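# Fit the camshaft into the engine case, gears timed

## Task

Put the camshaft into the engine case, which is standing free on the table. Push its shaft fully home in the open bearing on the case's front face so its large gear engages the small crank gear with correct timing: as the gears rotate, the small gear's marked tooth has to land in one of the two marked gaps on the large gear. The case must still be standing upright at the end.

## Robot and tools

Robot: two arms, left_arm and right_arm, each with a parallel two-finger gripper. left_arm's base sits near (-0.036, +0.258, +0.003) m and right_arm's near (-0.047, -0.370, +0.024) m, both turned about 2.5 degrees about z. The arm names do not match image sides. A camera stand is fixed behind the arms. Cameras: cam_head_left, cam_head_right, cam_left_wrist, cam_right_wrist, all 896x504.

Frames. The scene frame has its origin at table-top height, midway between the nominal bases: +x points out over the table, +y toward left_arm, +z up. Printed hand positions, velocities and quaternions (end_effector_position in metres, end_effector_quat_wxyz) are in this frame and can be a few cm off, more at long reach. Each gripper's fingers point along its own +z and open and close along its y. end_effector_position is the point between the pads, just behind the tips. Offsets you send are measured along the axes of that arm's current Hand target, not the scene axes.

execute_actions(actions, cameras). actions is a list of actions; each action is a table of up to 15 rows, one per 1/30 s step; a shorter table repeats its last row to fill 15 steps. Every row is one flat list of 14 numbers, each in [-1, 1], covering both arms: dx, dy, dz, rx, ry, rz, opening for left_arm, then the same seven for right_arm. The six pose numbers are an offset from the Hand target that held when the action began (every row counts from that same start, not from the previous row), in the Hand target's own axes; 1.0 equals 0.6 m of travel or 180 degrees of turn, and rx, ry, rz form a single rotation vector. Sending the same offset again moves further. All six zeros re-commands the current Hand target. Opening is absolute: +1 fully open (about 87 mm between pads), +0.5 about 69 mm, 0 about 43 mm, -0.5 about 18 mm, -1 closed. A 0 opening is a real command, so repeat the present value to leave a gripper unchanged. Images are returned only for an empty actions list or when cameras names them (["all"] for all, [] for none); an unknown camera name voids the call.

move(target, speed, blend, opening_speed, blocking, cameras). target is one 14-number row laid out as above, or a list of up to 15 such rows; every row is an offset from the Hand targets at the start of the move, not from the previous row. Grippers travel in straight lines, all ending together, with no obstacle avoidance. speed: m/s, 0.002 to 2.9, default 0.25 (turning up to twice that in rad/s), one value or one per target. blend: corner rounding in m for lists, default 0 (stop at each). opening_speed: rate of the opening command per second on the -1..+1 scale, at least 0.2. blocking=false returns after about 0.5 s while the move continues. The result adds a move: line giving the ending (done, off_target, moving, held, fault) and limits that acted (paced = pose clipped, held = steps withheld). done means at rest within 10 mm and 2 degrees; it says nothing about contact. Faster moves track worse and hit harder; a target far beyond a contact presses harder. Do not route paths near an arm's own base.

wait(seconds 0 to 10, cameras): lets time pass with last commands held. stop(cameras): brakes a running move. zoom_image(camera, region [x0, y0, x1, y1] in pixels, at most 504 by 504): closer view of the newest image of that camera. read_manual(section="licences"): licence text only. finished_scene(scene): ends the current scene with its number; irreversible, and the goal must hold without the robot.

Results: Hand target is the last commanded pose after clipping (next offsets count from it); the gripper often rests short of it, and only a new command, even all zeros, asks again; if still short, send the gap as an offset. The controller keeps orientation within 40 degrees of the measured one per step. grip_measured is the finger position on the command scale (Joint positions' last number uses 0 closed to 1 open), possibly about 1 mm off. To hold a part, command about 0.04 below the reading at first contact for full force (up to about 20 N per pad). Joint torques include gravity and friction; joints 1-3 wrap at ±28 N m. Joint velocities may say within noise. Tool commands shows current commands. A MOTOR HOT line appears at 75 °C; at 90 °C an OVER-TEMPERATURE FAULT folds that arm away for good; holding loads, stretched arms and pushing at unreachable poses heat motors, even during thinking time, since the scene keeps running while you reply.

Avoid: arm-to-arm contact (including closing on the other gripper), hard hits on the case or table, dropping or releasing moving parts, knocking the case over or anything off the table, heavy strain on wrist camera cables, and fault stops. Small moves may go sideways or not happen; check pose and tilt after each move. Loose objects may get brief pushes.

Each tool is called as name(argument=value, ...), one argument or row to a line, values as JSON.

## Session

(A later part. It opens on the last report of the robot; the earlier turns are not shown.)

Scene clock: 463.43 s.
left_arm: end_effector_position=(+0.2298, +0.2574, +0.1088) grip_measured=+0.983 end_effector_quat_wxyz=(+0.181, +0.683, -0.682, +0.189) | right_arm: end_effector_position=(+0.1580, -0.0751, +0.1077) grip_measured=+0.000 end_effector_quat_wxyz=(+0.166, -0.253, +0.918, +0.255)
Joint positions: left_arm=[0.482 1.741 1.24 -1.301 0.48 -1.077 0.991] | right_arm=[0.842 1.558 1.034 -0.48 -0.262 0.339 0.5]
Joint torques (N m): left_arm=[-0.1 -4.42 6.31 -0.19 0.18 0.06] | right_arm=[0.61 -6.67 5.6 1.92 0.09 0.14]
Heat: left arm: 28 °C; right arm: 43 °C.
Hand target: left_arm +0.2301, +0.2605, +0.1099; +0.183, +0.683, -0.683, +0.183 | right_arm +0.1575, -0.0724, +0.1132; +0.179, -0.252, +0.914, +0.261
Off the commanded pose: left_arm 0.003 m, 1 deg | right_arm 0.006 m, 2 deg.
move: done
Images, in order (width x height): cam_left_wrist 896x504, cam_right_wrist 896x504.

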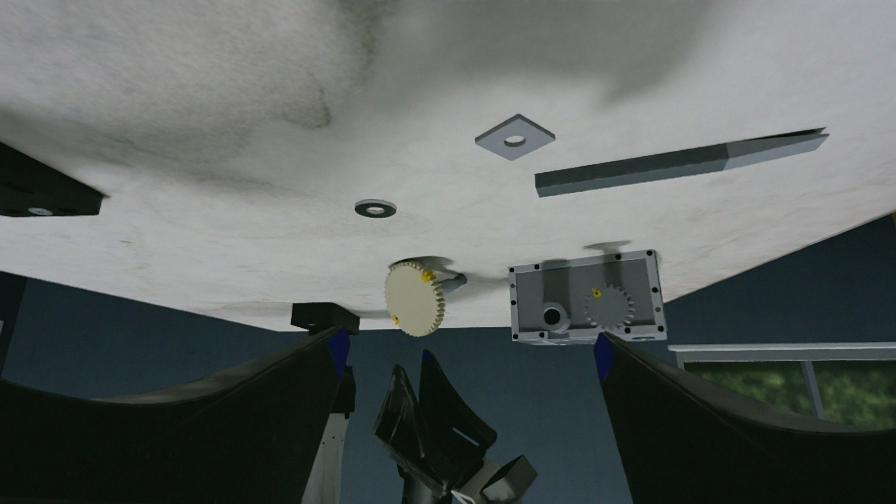

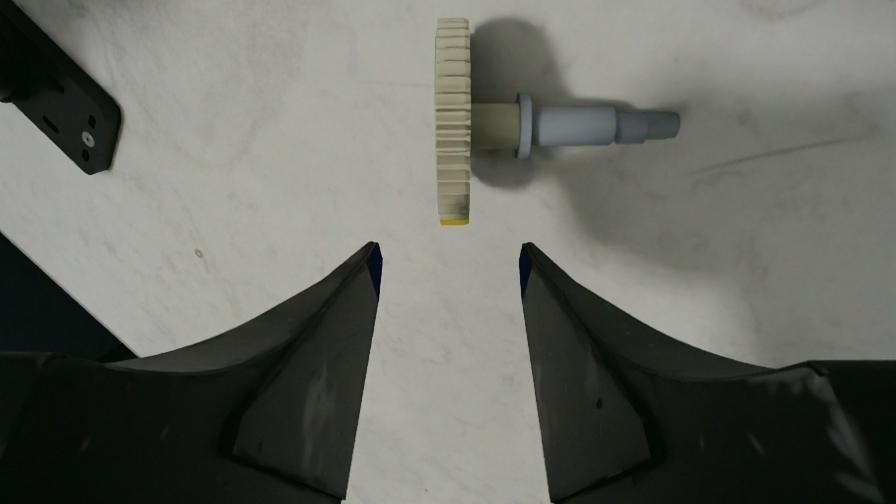

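move(
  target=[
    [0,0,0,0,0,0,1,0,0,0.075,0,0,0,0.0],
  ],
  speed=0.08,
  cameras=["cam_right_wrist","cam_left_wrist"],
)

zoom_image(
  camera="cam_left_wrist",
  region=[340, 220, 540, 380],
)

Scene clock: 470.97 s.
left_arm: end_effector_position=(+0.2298, +0.2574, +0.1088) grip_measured=+0.983 end_effector_quat_wxyz=(+0.181, +0.683, -0.682, +0.189) | right_arm: end_effector_position=(+0.1669, -0.0495, +0.0792) grip_measured=+0.000 end_effector_quat_wxyz=(+0.175, -0.254, +0.915, +0.260)
Joint positions: left_arm=[0.482 1.741 1.24 -1.301 0.48 -1.077 0.991] | right_arm=[0.877 1.673 1.024 -0.326 -0.242 0.369 0.5]
Joint torques (N m): left_arm=[-0.08 -4.42 6.3 -0.19 0.18 0.06] | right_arm=[0.51 -5.39 5.65 2 0.11 0.14]
Heat: left arm: 28 °C; right arm: 40 °C.
Hand target: left_arm +0.2301, +0.2605, +0.1099; +0.183, +0.683, -0.683, +0.183 | right_arm +0.1664, -0.0468, +0.0773; +0.179, -0.252, +0.914, +0.261
Off the commanded pose: left_arm 0.003 m, 1 deg | right_arm 0.003 m, 1 deg.
move: done
Images, in order (width x height): cam_left_wrist 896x504, cam_right_wrist 896x504.

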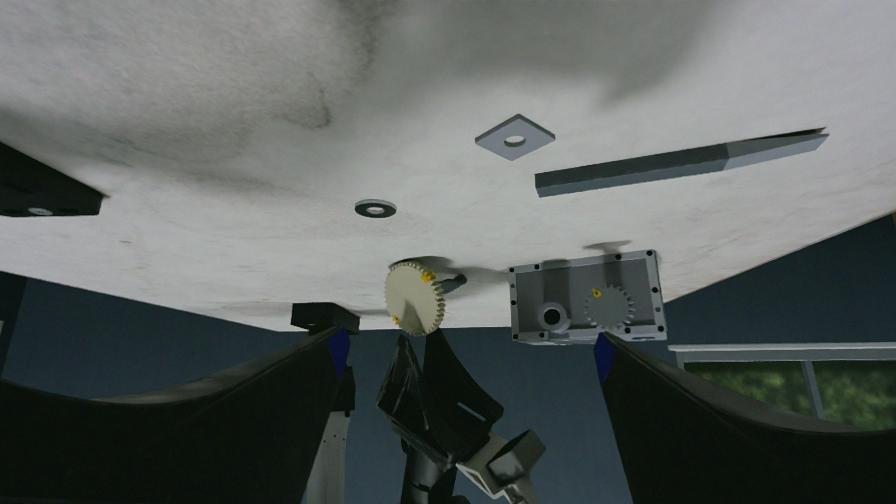

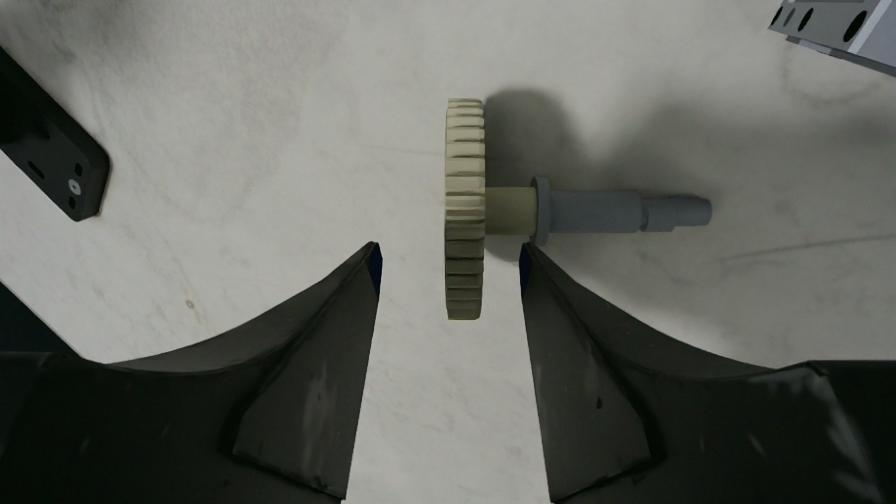

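Scaled by 2.520 from the camera's 896x504 image, which has a finer 1280x720 frame.

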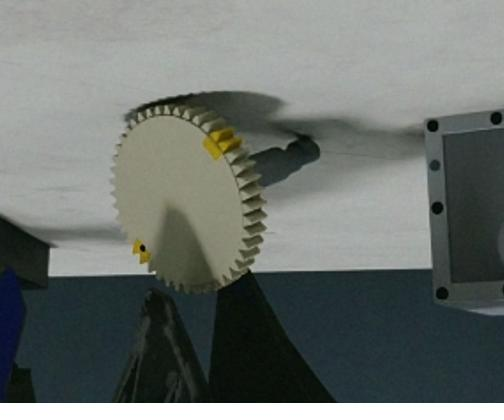

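move(
  target=[
    [0,0,0,0,0,0,1,0.013,-0.007,0.016,0,0,0,0.0],
  ],
  speed=0.06,
  cameras=["cam_right_wrist","cam_left_wrist"],
)

zoom_image(
  camera="cam_left_wrist",
  region=[340, 220, 540, 380],
)

Scene clock: 481.27 s.
left_arm: end_effector_position=(+0.2298, +0.2574, +0.1088) grip_measured=+0.983 end_effector_quat_wxyz=(+0.181, +0.683, -0.682, +0.189) | right_arm: end_effector_position=(+0.1663, -0.0505, +0.0671) grip_measured=+0.000 end_effector_quat_wxyz=(+0.176, -0.252, +0.915, +0.261)
Joint positions: left_arm=[0.482 1.741 1.24 -1.301 0.48 -1.077 0.991] | right_arm=[0.877 1.687 0.986 -0.272 -0.24 0.373 0.5]
Joint torques (N m): left_arm=[-0.08 -4.42 6.3 -0.19 0.19 0.06] | right_arm=[0.9 -5.27 5.45 2 0.09 0.14]
Heat: left arm: 28 °C; right arm: 37 °C.
Hand target: left_arm +0.2301, +0.2605, +0.1099; +0.183, +0.683, -0.683, +0.183 | right_arm +0.1641, -0.0474, +0.0644; +0.179, -0.252, +0.914, +0.261
Off the commanded pose: left_arm 0.003 m, 1 deg | right_arm 0.005 m, 0 deg.
move: done
Images, in order (width x height): cam_left_wrist 896x504, cam_right_wrist 896x504.

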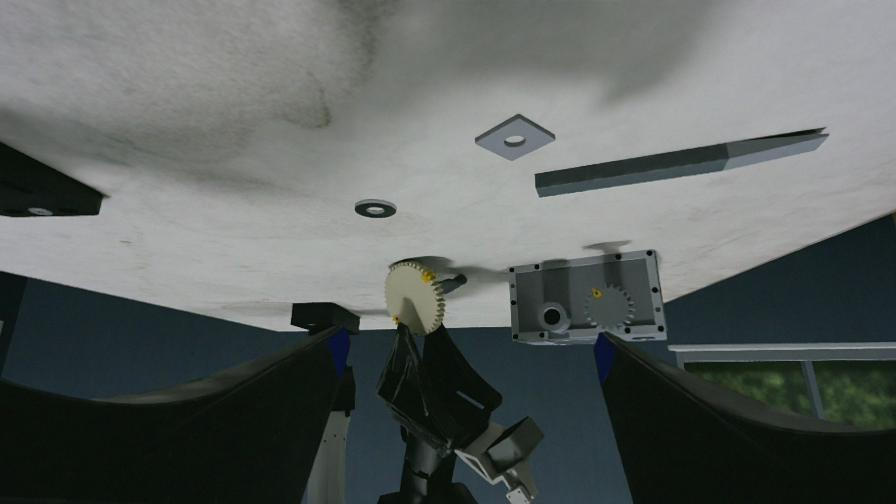

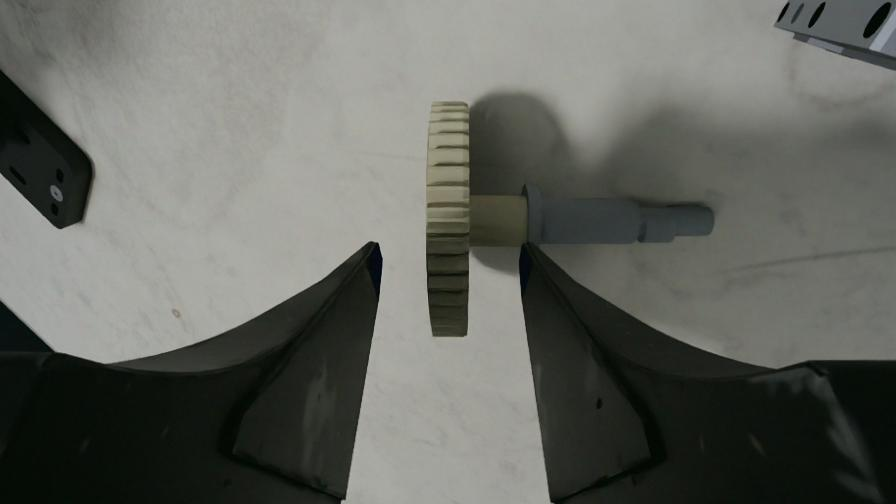

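Scaled by 2.520 from the camera's 896x504 image, which has a finer 1280x720 frame.

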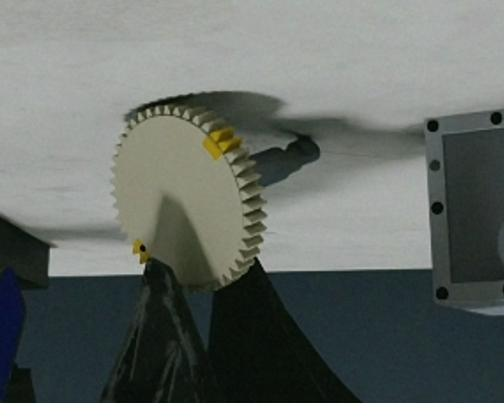

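move(
  target=[
    [0,0,0,0,0,0,1,0.004,0.001,-0.002,0,0,0,-0.3],
    [0,0,0,0,0,0,1,0.004,0.001,-0.002,0,0,0,-0.8],
  ],
  speed=0.06,
  opening_speed=0.5,
  cameras=["cam_right_wrist","cam_left_wrist"],
)

zoom_image(
  camera="cam_left_wrist",
  region=[340, 220, 540, 380],
)

Scene clock: 491.17 s.
left_arm: end_effector_position=(+0.2298, +0.2574, +0.1088) grip_measured=+0.983 end_effector_quat_wxyz=(+0.181, +0.683, -0.682, +0.189) | right_arm: end_effector_position=(+0.1632, -0.0508, +0.0644) grip_measured=-0.651 end_effector_quat_wxyz=(+0.174, -0.253, +0.916, +0.259)
Joint positions: left_arm=[0.482 1.741 1.24 -1.301 0.48 -1.077 0.991] | right_arm=[0.884 1.687 0.977 -0.267 -0.237 0.377 0.174]
Joint torques (N m): left_arm=[-0.09 -4.4 6.28 -0.19 0.19 0.06] | right_arm=[0.61 -6 5.44 1.98 0.09 0.15]
Heat: left arm: 29 °C; right arm: 34 °C.
Hand target: left_arm +0.2301, +0.2605, +0.1099; +0.183, +0.683, -0.683, +0.183 | right_arm +0.1618, -0.0484, +0.0646; +0.179, -0.252, +0.914, +0.262
Off the commanded pose: left_arm 0.003 m, 1 deg | right_arm 0.003 m, 1 deg.
move: done
Images, in order (width x height): cam_left_wrist 896x504, cam_right_wrist 896x504.

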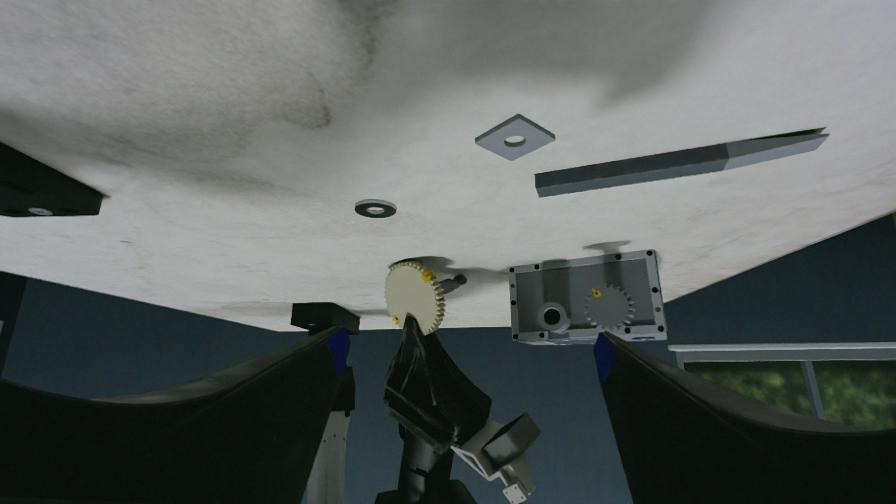

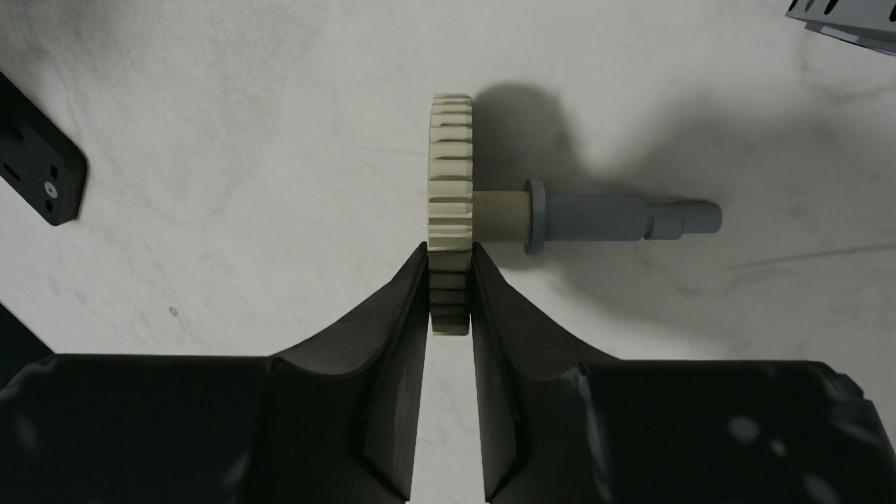

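Scaled by 2.520 from the camera's 896x504 image, which has a finer 1280x720 frame.

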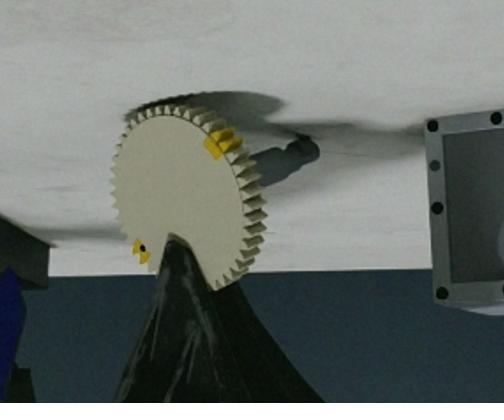

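move(
  target=[
    [0,0,0,0,0,0,1,-0.044,0.047,-0.0895,0,0,0,-0.75],
    [0,0,0,0,0,0,1,-0.101,0.2075,-0.018,0.1435,-0.0244,-0.006,-0.75],
    [0,0,0,0,0,0,1,-0.25,0.1745,0.125,0.1435,-0.0244,-0.006,-0.75],
  ],
  speed=0.15,
  blend=[0.02,0.03,0],
  cameras=["all"],
)

zoom_image(
  camera="cam_left_wrist",
  region=[400, 200, 700, 400],
)

Scene clock: 512.83 s.
left_arm: end_effector_position=(+0.2298, +0.2574, +0.1088) grip_measured=+0.983 end_effector_quat_wxyz=(+0.181, +0.683, -0.682, +0.189) | right_arm: end_effector_position=(+0.2339, +0.1209, +0.0986) grip_measured=-0.651 end_effector_quat_wxyz=(+0.258, -0.205, +0.943, +0.049)
Joint positions: left_arm=[0.482 1.741 1.24 -1.301 0.48 -1.077 0.991] | right_arm=[1.156 2.705 2.826 -1.273 0.337 0.613 0.174]
Joint torques (N m): left_arm=[-0.08 -4.44 6.31 -0.19 0.18 0.06] | right_arm=[-0.39 -11.23 10.19 1.45 0.31 -0.06]
Heat: left arm: 29 °C; right arm: 31 °C.
Hand target: left_arm +0.2301, +0.2605, +0.1099; +0.183, +0.683, -0.683, +0.183 | right_arm +0.2399, +0.1262, +0.1140; +0.268, -0.204, +0.940, +0.058
Off the commanded pose: left_arm 0.003 m, 1 deg | right_arm 0.018 m, 2 deg.
elbow stopped short (right arm): the move would have taken joint 3 (elbow) straighter than the controller allows.
move: off_target (right_arm)

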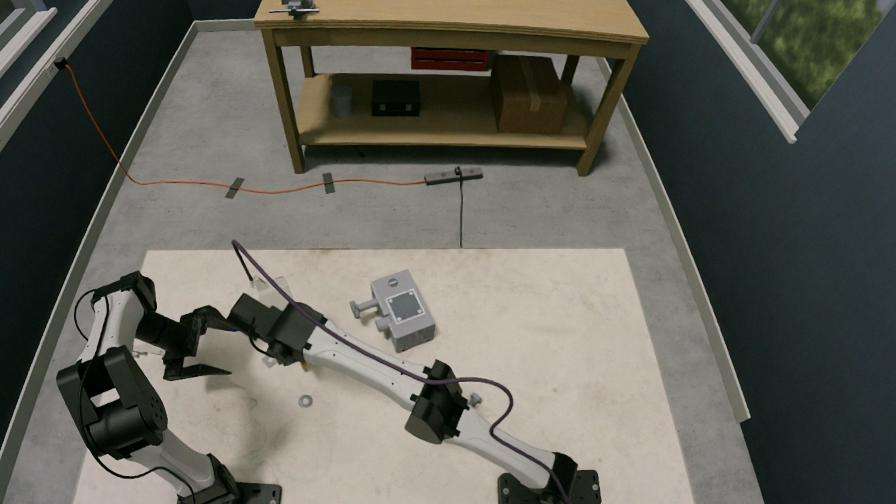

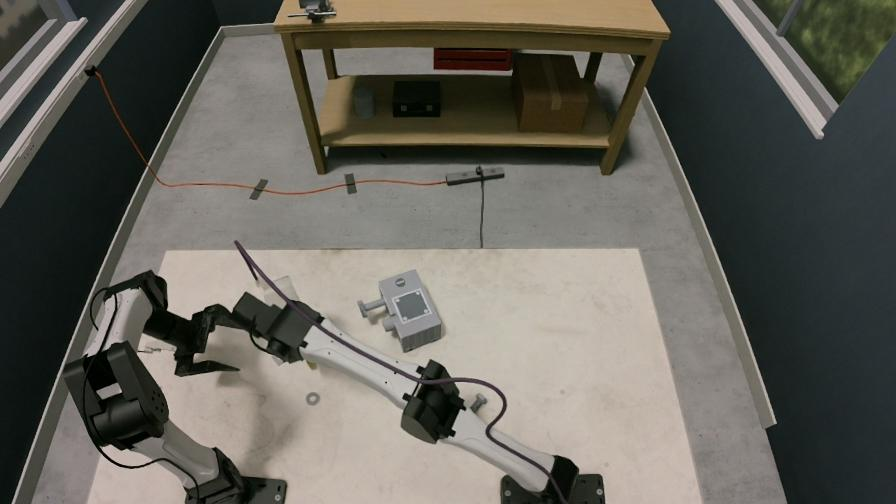

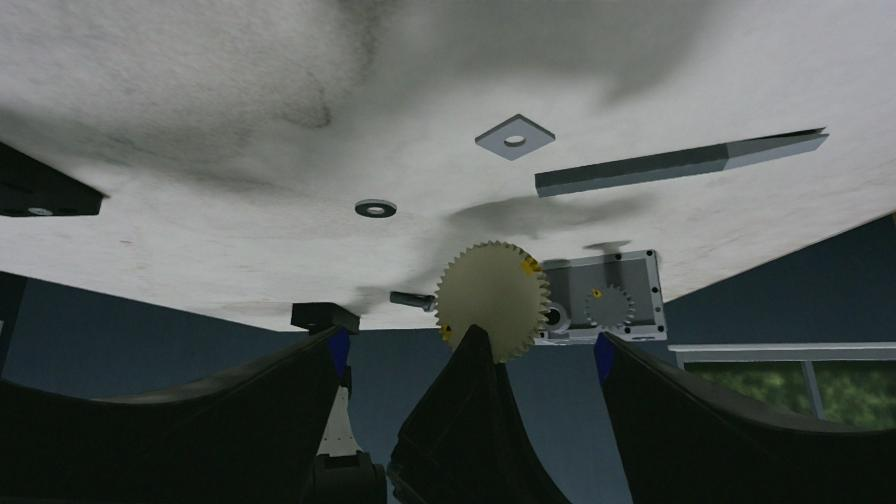

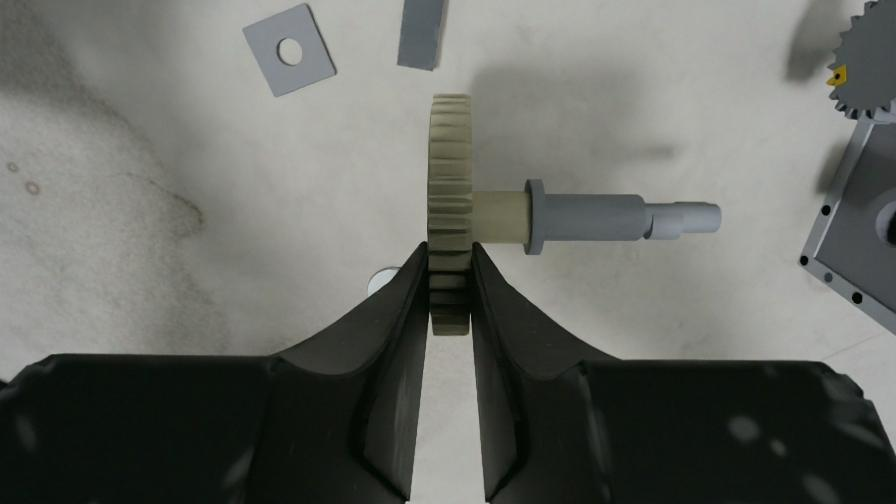

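Scaled by 1.680 from the camera's 896x504 image, which has a finer 1280x720 frame.

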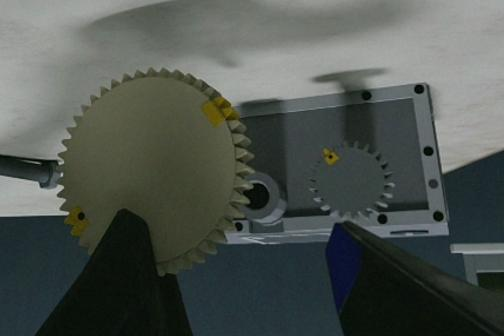

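zoom_image(
  camera="cam_left_wrist",
  region=[430, 235, 560, 365],
)

zoom_image(
  camera="cam_left_wrist",
  region=[530, 245, 670, 345],
)

Scaled by 3.877 from the camera's 896x504 image, which has a finer 1280x720 frame.

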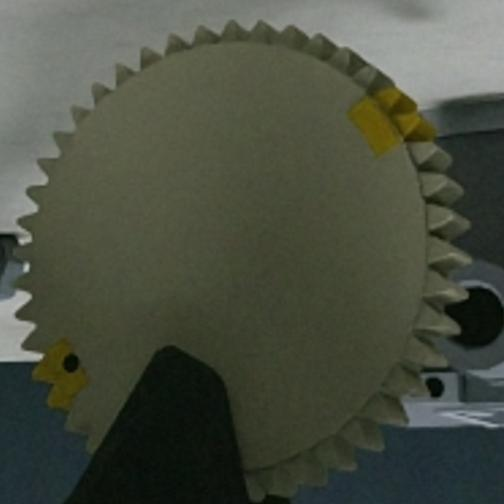

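Scaled by 3.600 from the camera's 896x504 image, which has a finer 1280x720 frame.

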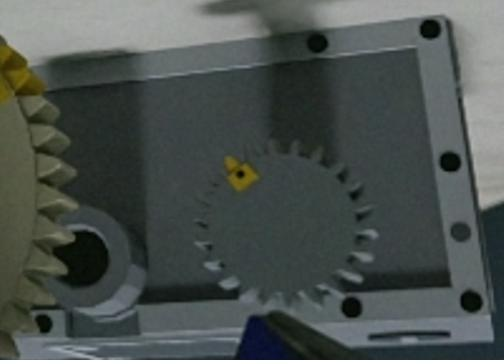

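move(
  target=[
    [0,0,0,0,0,0,1,0,-0.07,0,0,0,0,-0.75],
  ],
  speed=0.08,
  cameras=["cam_right_wrist","cam_left_wrist"],
)

zoom_image(
  camera="cam_right_wrist",
  region=[396, 0, 896, 504],
)

zoom_image(
  camera="cam_left_wrist",
  region=[430, 220, 680, 360],
)

Scene clock: 558.73 s.
left_arm: end_effector_position=(+0.2298, +0.2574, +0.1088) grip_measured=+0.983 end_effector_quat_wxyz=(+0.181, +0.683, -0.682, +0.189) | right_arm: end_effector_position=(+0.2524, +0.0831, +0.0860) grip_measured=-0.651 end_effector_quat_wxyz=(+0.243, -0.206, +0.947, +0.034)
Joint positions: left_arm=[0.482 1.741 1.24 -1.301 0.48 -1.077 0.991] | right_arm=[1.089 2.485 2.362 -1.053 0.309 0.557 0.174]
Joint torques (N m): left_arm=[-0.1 -4.42 6.28 -0.19 0.18 0.05] | right_arm=[-0.25 -14.49 5.81 1.66 0.3 -0.05]
Heat: left arm: 29 °C; right arm: 43 °C.
Hand target: left_arm +0.2301, +0.2605, +0.1099; +0.183, +0.683, -0.683, +0.183 | right_arm +0.2572, +0.0880, +0.1141; +0.268, -0.204, +0.940, +0.058
Off the commanded pose: left_arm 0.003 m, 1 deg | right_arm 0.029 m, 4 deg.
move: off_target (right_arm)
Images, in order (width x height): cam_left_wrist 896x504, cam_right_wrist 896x504.

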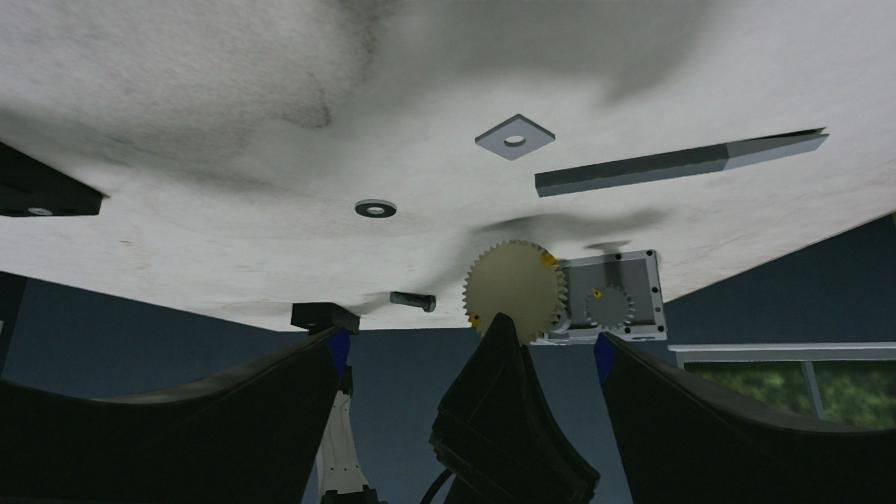

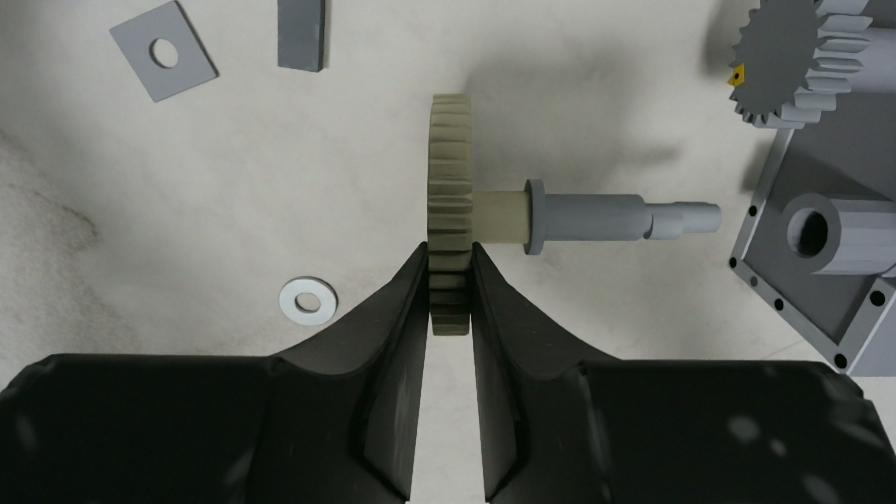

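Scaled by 1.000.

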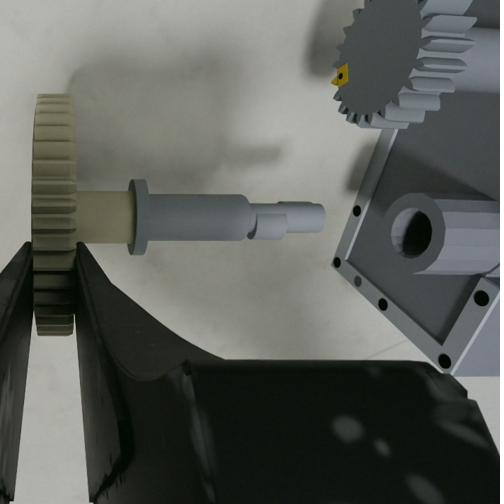

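Scaled by 2.016 from the camera's 896x504 image, which has a finer 1280x720 frame.

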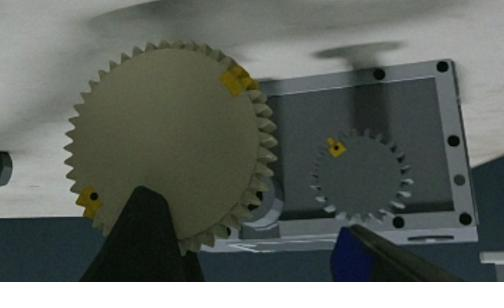

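move(
  target=[
    [0,0,0,0,0,0,1,-0.0038,0,-0.0132,-0.0096,0,0.0056,-0.75],
  ],
  speed=0.05,
  cameras=["cam_right_wrist","cam_left_wrist","cam_head_left"],
)

zoom_image(
  camera="cam_right_wrist",
  region=[596, 120, 896, 330],
)

zoom_image(
  camera="cam_head_left",
  region=[280, 250, 440, 410],
)

zoom_image(
  camera="cam_left_wrist",
  region=[430, 220, 680, 360],
)

Scene clock: 586.20 s.
left_arm: end_effector_position=(+0.2298, +0.2574, +0.1088) grip_measured=+0.983 end_effector_quat_wxyz=(+0.181, +0.683, -0.682, +0.189) | right_arm: end_effector_position=(+0.2475, +0.0844, +0.0940) grip_measured=-0.651 end_effector_quat_wxyz=(+0.240, -0.207, +0.947, +0.051)
Joint positions: left_arm=[0.482 1.741 1.24 -1.301 0.48 -1.077 0.991] | right_arm=[1.089 2.448 2.324 -1.033 0.281 0.557 0.174]
Joint torques (N m): left_arm=[-0.1 -4.44 6.3 -0.19 0.18 0.05] | right_arm=[-0.88 -14.39 5.82 1.72 0.28 -0.02]
Heat: left arm: 30 °C; right arm: 50 °C.
Hand target: left_arm +0.2301, +0.2605, +0.1099; +0.183, +0.683, -0.683, +0.183 | right_arm +0.2551, +0.0871, +0.1219; +0.264, -0.200, +0.941, +0.075
Off the commanded pose: left_arm 0.003 m, 1 deg | right_arm 0.029 m, 4 deg.
move: off_target (right_arm)
Images, in order (width x height): cam_head_left 896x504, cam_left_wrist 896x504, cam_right_wrist 896x504.

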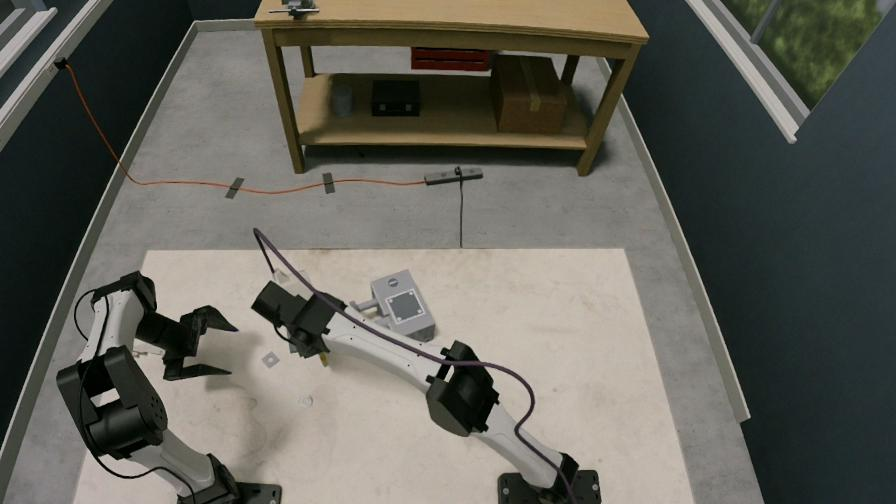

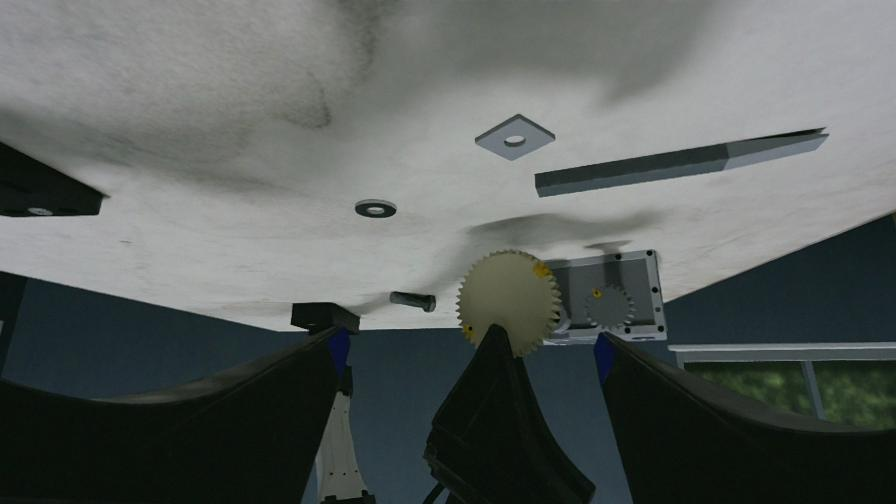

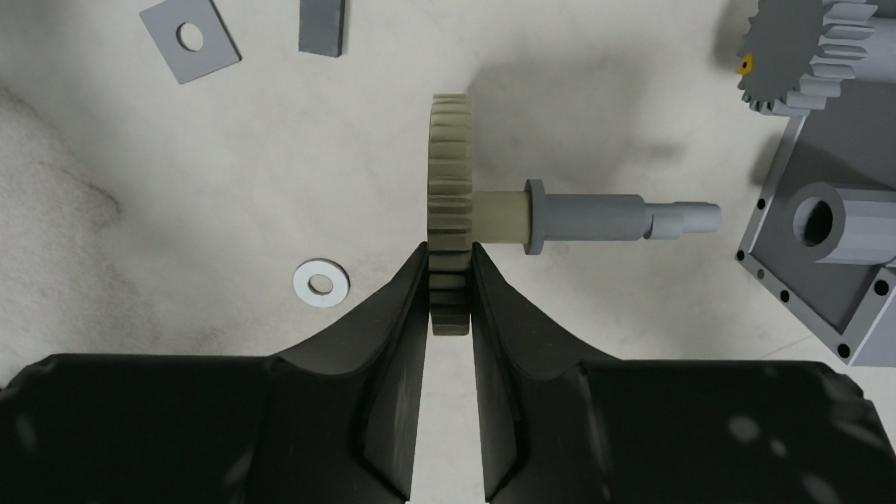

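Scaled by 1.680 from the camera's 896x504 image, which has a finer 1280x720 frame.

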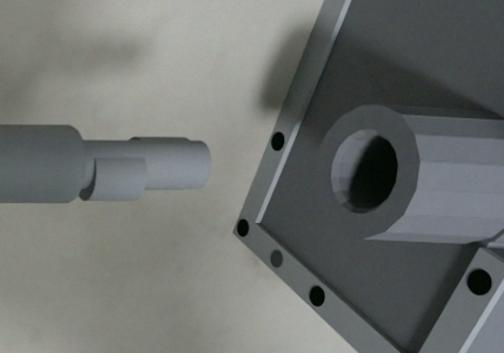

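Scaled by 3.150 from the camera's 896x504 image, which has a finer 1280x720 frame.

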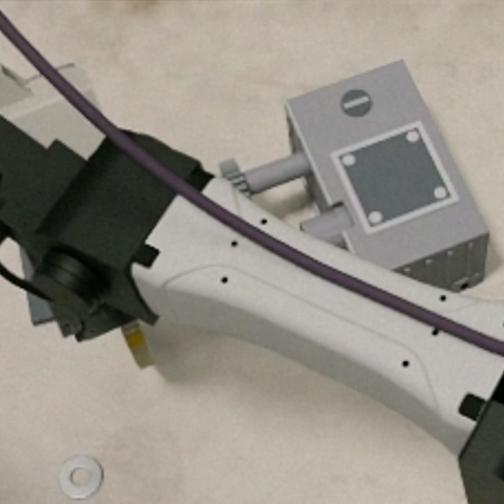

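Scaled by 2.016 from the camera's 896x504 image, which has a finer 1280x720 frame.

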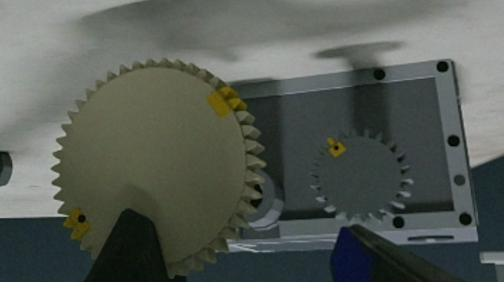

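move(
  target=[
    [0,0,0,0,0,0,1,-0.001,-0.047,-0.008,0,0,0,-0.75],
  ],
  speed=0.05,
  cameras=["cam_right_wrist","cam_left_wrist"],
)

zoom_image(
  camera="cam_right_wrist",
  region=[596, 120, 896, 330],
)

zoom_image(
  camera="cam_left_wrist",
  region=[430, 220, 680, 360],
)

Scene clock: 608.60 s.
left_arm: end_effector_position=(+0.2298, +0.2574, +0.1088) grip_measured=+0.983 end_effector_quat_wxyz=(+0.181, +0.683, -0.682, +0.189) | right_arm: end_effector_position=(+0.2590, +0.0569, +0.0986) grip_measured=-0.651 end_effector_quat_wxyz=(+0.238, -0.203, +0.948, +0.051)
Joint positions: left_arm=[0.482 1.741 1.24 -1.301 0.48 -1.077 0.991] | right_arm=[1.039 2.34 2.15 -0.958 0.26 0.52 0.174]
Joint torques (N m): left_arm=[-0.09 -4.42 6.3 -0.19 0.18 0.06] | right_arm=[-0.49 -13.81 6 1.72 0.24 -0.08]
Heat: left arm: 30 °C; right arm: 59 °C.
Hand target: left_arm +0.2301, +0.2605, +0.1099; +0.183, +0.683, -0.683, +0.183 | right_arm +0.2651, +0.0604, +0.1254; +0.264, -0.199, +0.941, +0.075
Off the commanded pose: left_arm 0.003 m, 1 deg | right_arm 0.028 m, 4 deg.
move: off_target (right_arm)
Images, in order (width x height): cam_left_wrist 896x504, cam_right_wrist 896x504.

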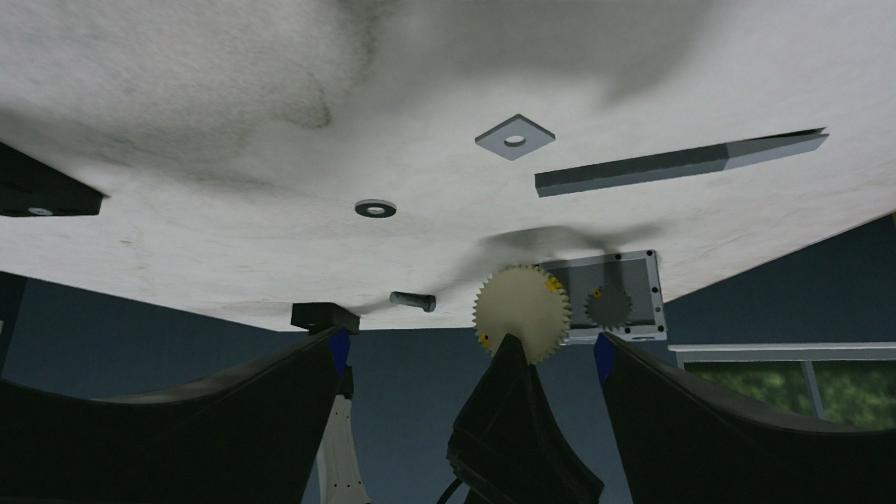

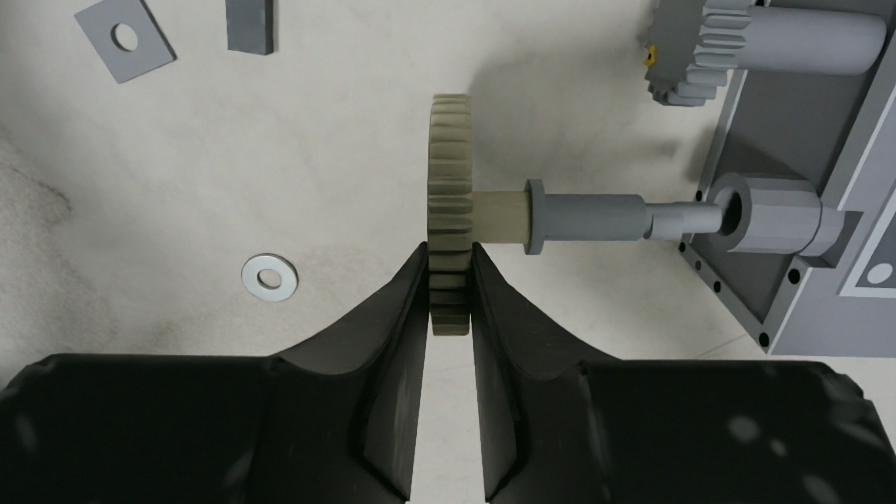

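Scaled by 1.680 from the camera's 896x504 image, which has a finer 1280x720 frame.

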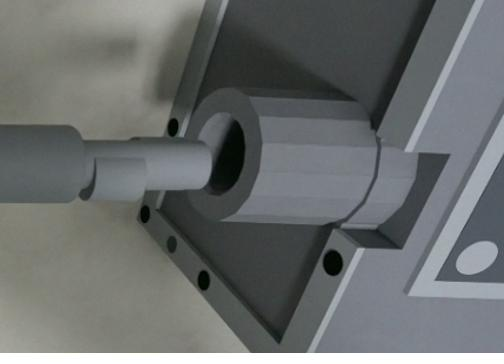

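Scaled by 2.016 from the camera's 896x504 image, which has a finer 1280x720 frame.

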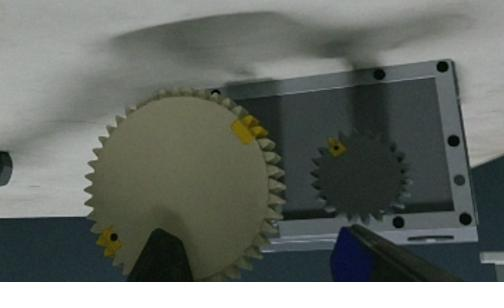

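move(
  target=[
    [0,0,0,0,0,0,1,0.004,0,0.0075,0,0,0,-0.75],
  ],
  speed=0.05,
  cameras=["cam_right_wrist"],
)

zoom_image(
  camera="cam_right_wrist",
  region=[596, 120, 896, 330],
)

Scene clock: 627.37 s.
left_arm: end_effector_position=(+0.2298, +0.2574, +0.1088) grip_measured=+0.983 end_effector_quat_wxyz=(+0.181, +0.683, -0.682, +0.189) | right_arm: end_effector_position=(+0.2591, +0.0571, +0.0937) grip_measured=-0.651 end_effector_quat_wxyz=(+0.239, -0.203, +0.948, +0.052)
Joint positions: left_arm=[0.482 1.741 1.24 -1.301 0.48 -1.077 0.991] | right_arm=[1.039 2.339 2.129 -0.937 0.26 0.52 0.174]
Joint torques (N m): left_arm=[-0.1 -4.42 6.27 -0.19 0.18 0.05] | right_arm=[-0.62 -13.71 5.98 1.73 0.27 -0.05]
Heat: left arm: 30 °C; right arm: 59 °C.
Hand target: left_arm +0.2301, +0.2605, +0.1099; +0.183, +0.683, -0.683, +0.183 | right_arm +0.2653, +0.0608, +0.1203; +0.264, -0.199, +0.941, +0.075
Off the commanded pose: left_arm 0.003 m, 1 deg | right_arm 0.028 m, 4 deg.
move: off_target (right_arm)
Images, in order (width x height): cam_right_wrist 896x504.

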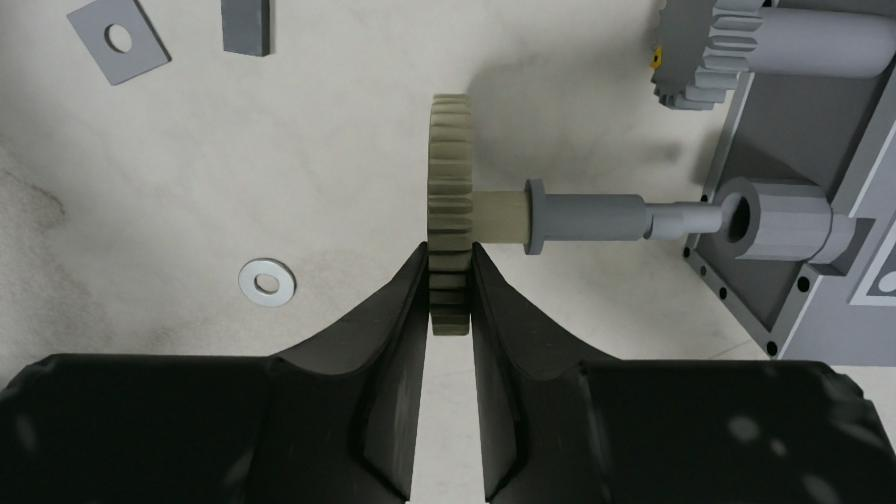

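Scaled by 1.680 from the camera's 896x504 image, which has a finer 1280x720 frame.

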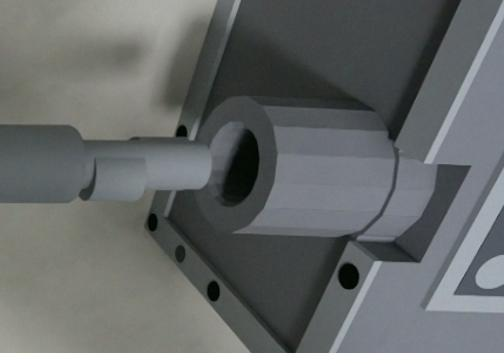

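move(
  target=[
    [0,0,0,0,0,0,1,0,-0.02,0,0,0,0,-0.75],
  ],
  speed=0.04,
  cameras=["cam_right_wrist"],
)

zoom_image(
  camera="cam_right_wrist",
  region=[596, 120, 896, 330],
)

Scene clock: 634.27 s.
left_arm: end_effector_position=(+0.2298, +0.2574, +0.1088) grip_measured=+0.983 end_effector_quat_wxyz=(+0.181, +0.683, -0.682, +0.189) | right_arm: end_effector_position=(+0.2624, +0.0477, +0.0932) grip_measured=-0.651 end_effector_quat_wxyz=(+0.237, -0.204, +0.948, +0.053)
Joint positions: left_arm=[0.482 1.741 1.24 -1.301 0.48 -1.077 0.991] | right_arm=[1.021 2.305 2.069 -0.906 0.248 0.501 0.174]
Joint torques (N m): left_arm=[-0.12 -4.42 6.28 -0.19 0.19 0.06] | right_arm=[-0.87 -13.67 5.89 1.75 0.27 -0.08]
Heat: left arm: 30 °C; right arm: 57 °C.
Hand target: left_arm +0.2301, +0.2605, +0.1099; +0.183, +0.683, -0.683, +0.183 | right_arm +0.2702, +0.0499, +0.1199; +0.264, -0.200, +0.941, +0.075
Off the commanded pose: left_arm 0.003 m, 1 deg | right_arm 0.028 m, 4 deg.
move: off_target (right_arm)
Images, in order (width x height): cam_right_wrist 896x504.

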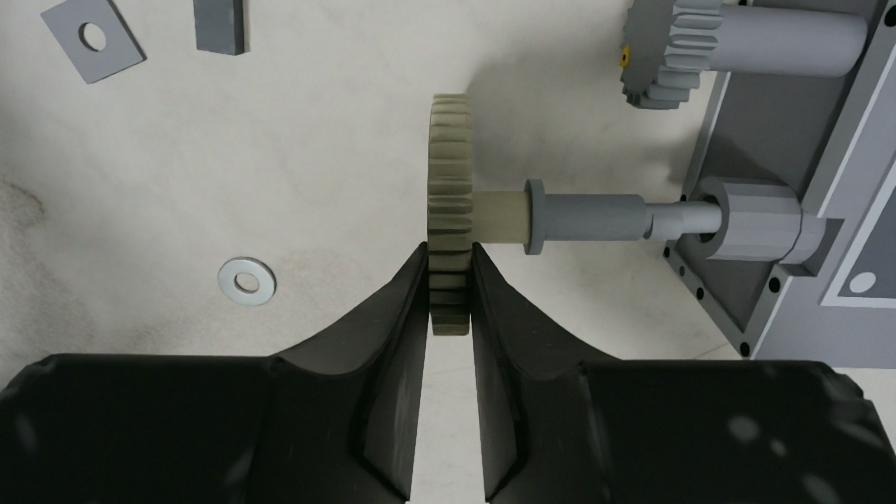

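Scaled by 1.680 from the camera's 896x504 image, which has a finer 1280x720 frame.

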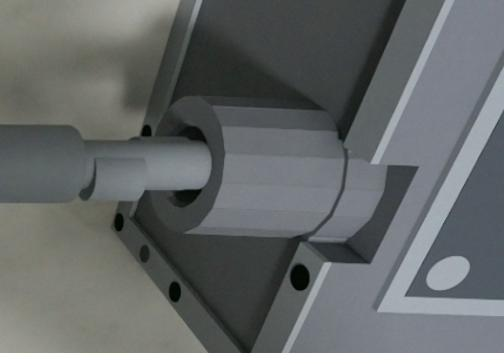

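zoom_image(
  camera="cam_right_wrist",
  region=[670, 160, 770, 270],
)

Scaled by 4.582 from the camera's 896x504 image, which has a finer 1280x720 frame.

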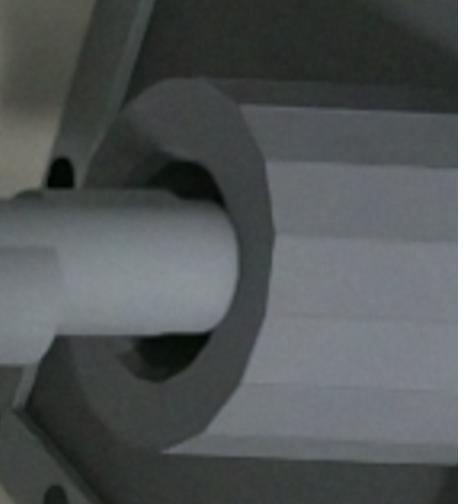

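move(
  target=[
    [0,0,0,0,0,0,1,0.007,0.008,0.006,0,0,0,-0.75],
  ],
  speed=0.04,
  cameras=["cam_right_wrist","cam_left_wrist"],
)

zoom_image(
  camera="cam_right_wrist",
  region=[670, 160, 770, 270],
)

zoom_image(
  camera="cam_left_wrist",
  region=[430, 220, 680, 360],
)

Scene clock: 655.37 s.
left_arm: end_effector_position=(+0.2298, +0.2574, +0.1088) grip_measured=+0.983 end_effector_quat_wxyz=(+0.181, +0.683, -0.682, +0.189) | right_arm: end_effector_position=(+0.2626, +0.0480, +0.0906) grip_measured=-0.651 end_effector_quat_wxyz=(+0.238, -0.204, +0.948, +0.054)
Joint positions: left_arm=[0.482 1.741 1.24 -1.301 0.48 -1.077 0.991] | right_arm=[1.021 2.305 2.058 -0.893 0.248 0.501 0.174]
Joint torques (N m): left_arm=[-0.06 -4.42 6.27 -0.19 0.19 0.06] | right_arm=[0.03 -13.26 6.06 1.74 0.3 0.05]
Heat: left arm: 30 °C; right arm: 54 °C.
Hand target: left_arm +0.2301, +0.2605, +0.1099; +0.183, +0.683, -0.683, +0.183 | right_arm +0.2666, +0.0537, +0.1147; +0.264, -0.200, +0.941, +0.075
Off the commanded pose: left_arm 0.003 m, 1 deg | right_arm 0.025 m, 4 deg.
move: off_target (right_arm)
Images, in order (width x height): cam_left_wrist 896x504, cam_right_wrist 896x504.

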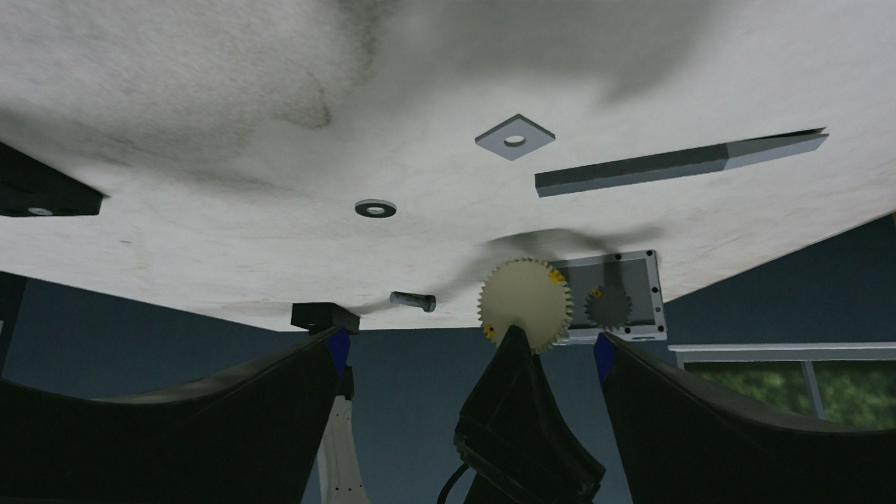

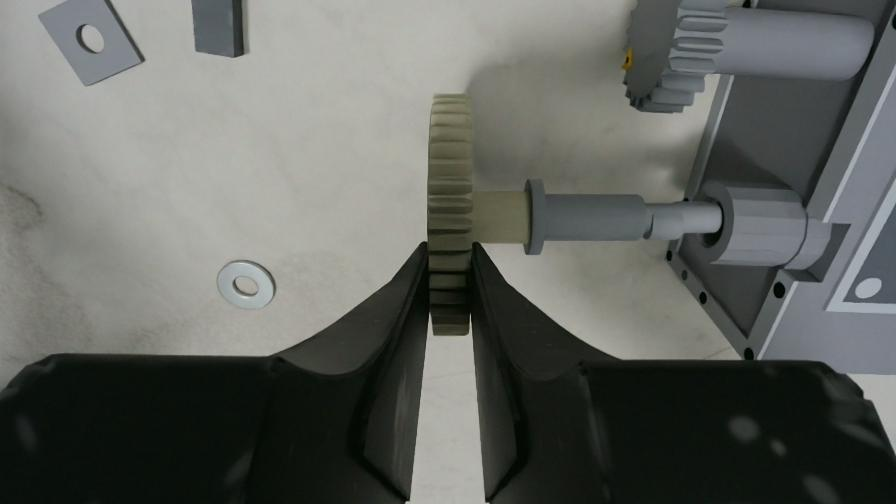

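Scaled by 4.582 from the camera's 896x504 image, which has a finer 1280x720 frame.

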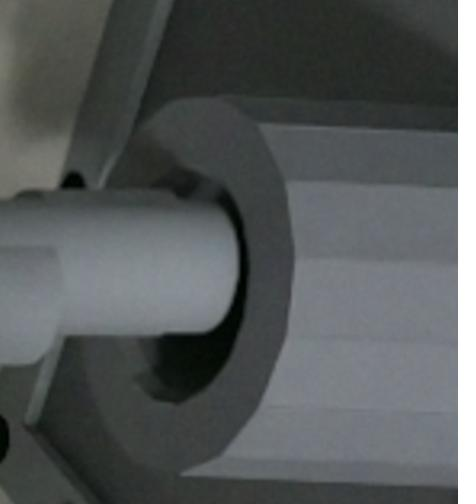

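Scaled by 2.016 from the camera's 896x504 image, which has a finer 1280x720 frame.

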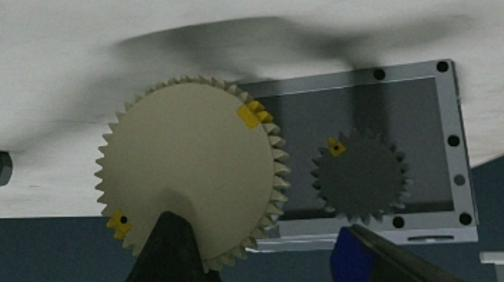

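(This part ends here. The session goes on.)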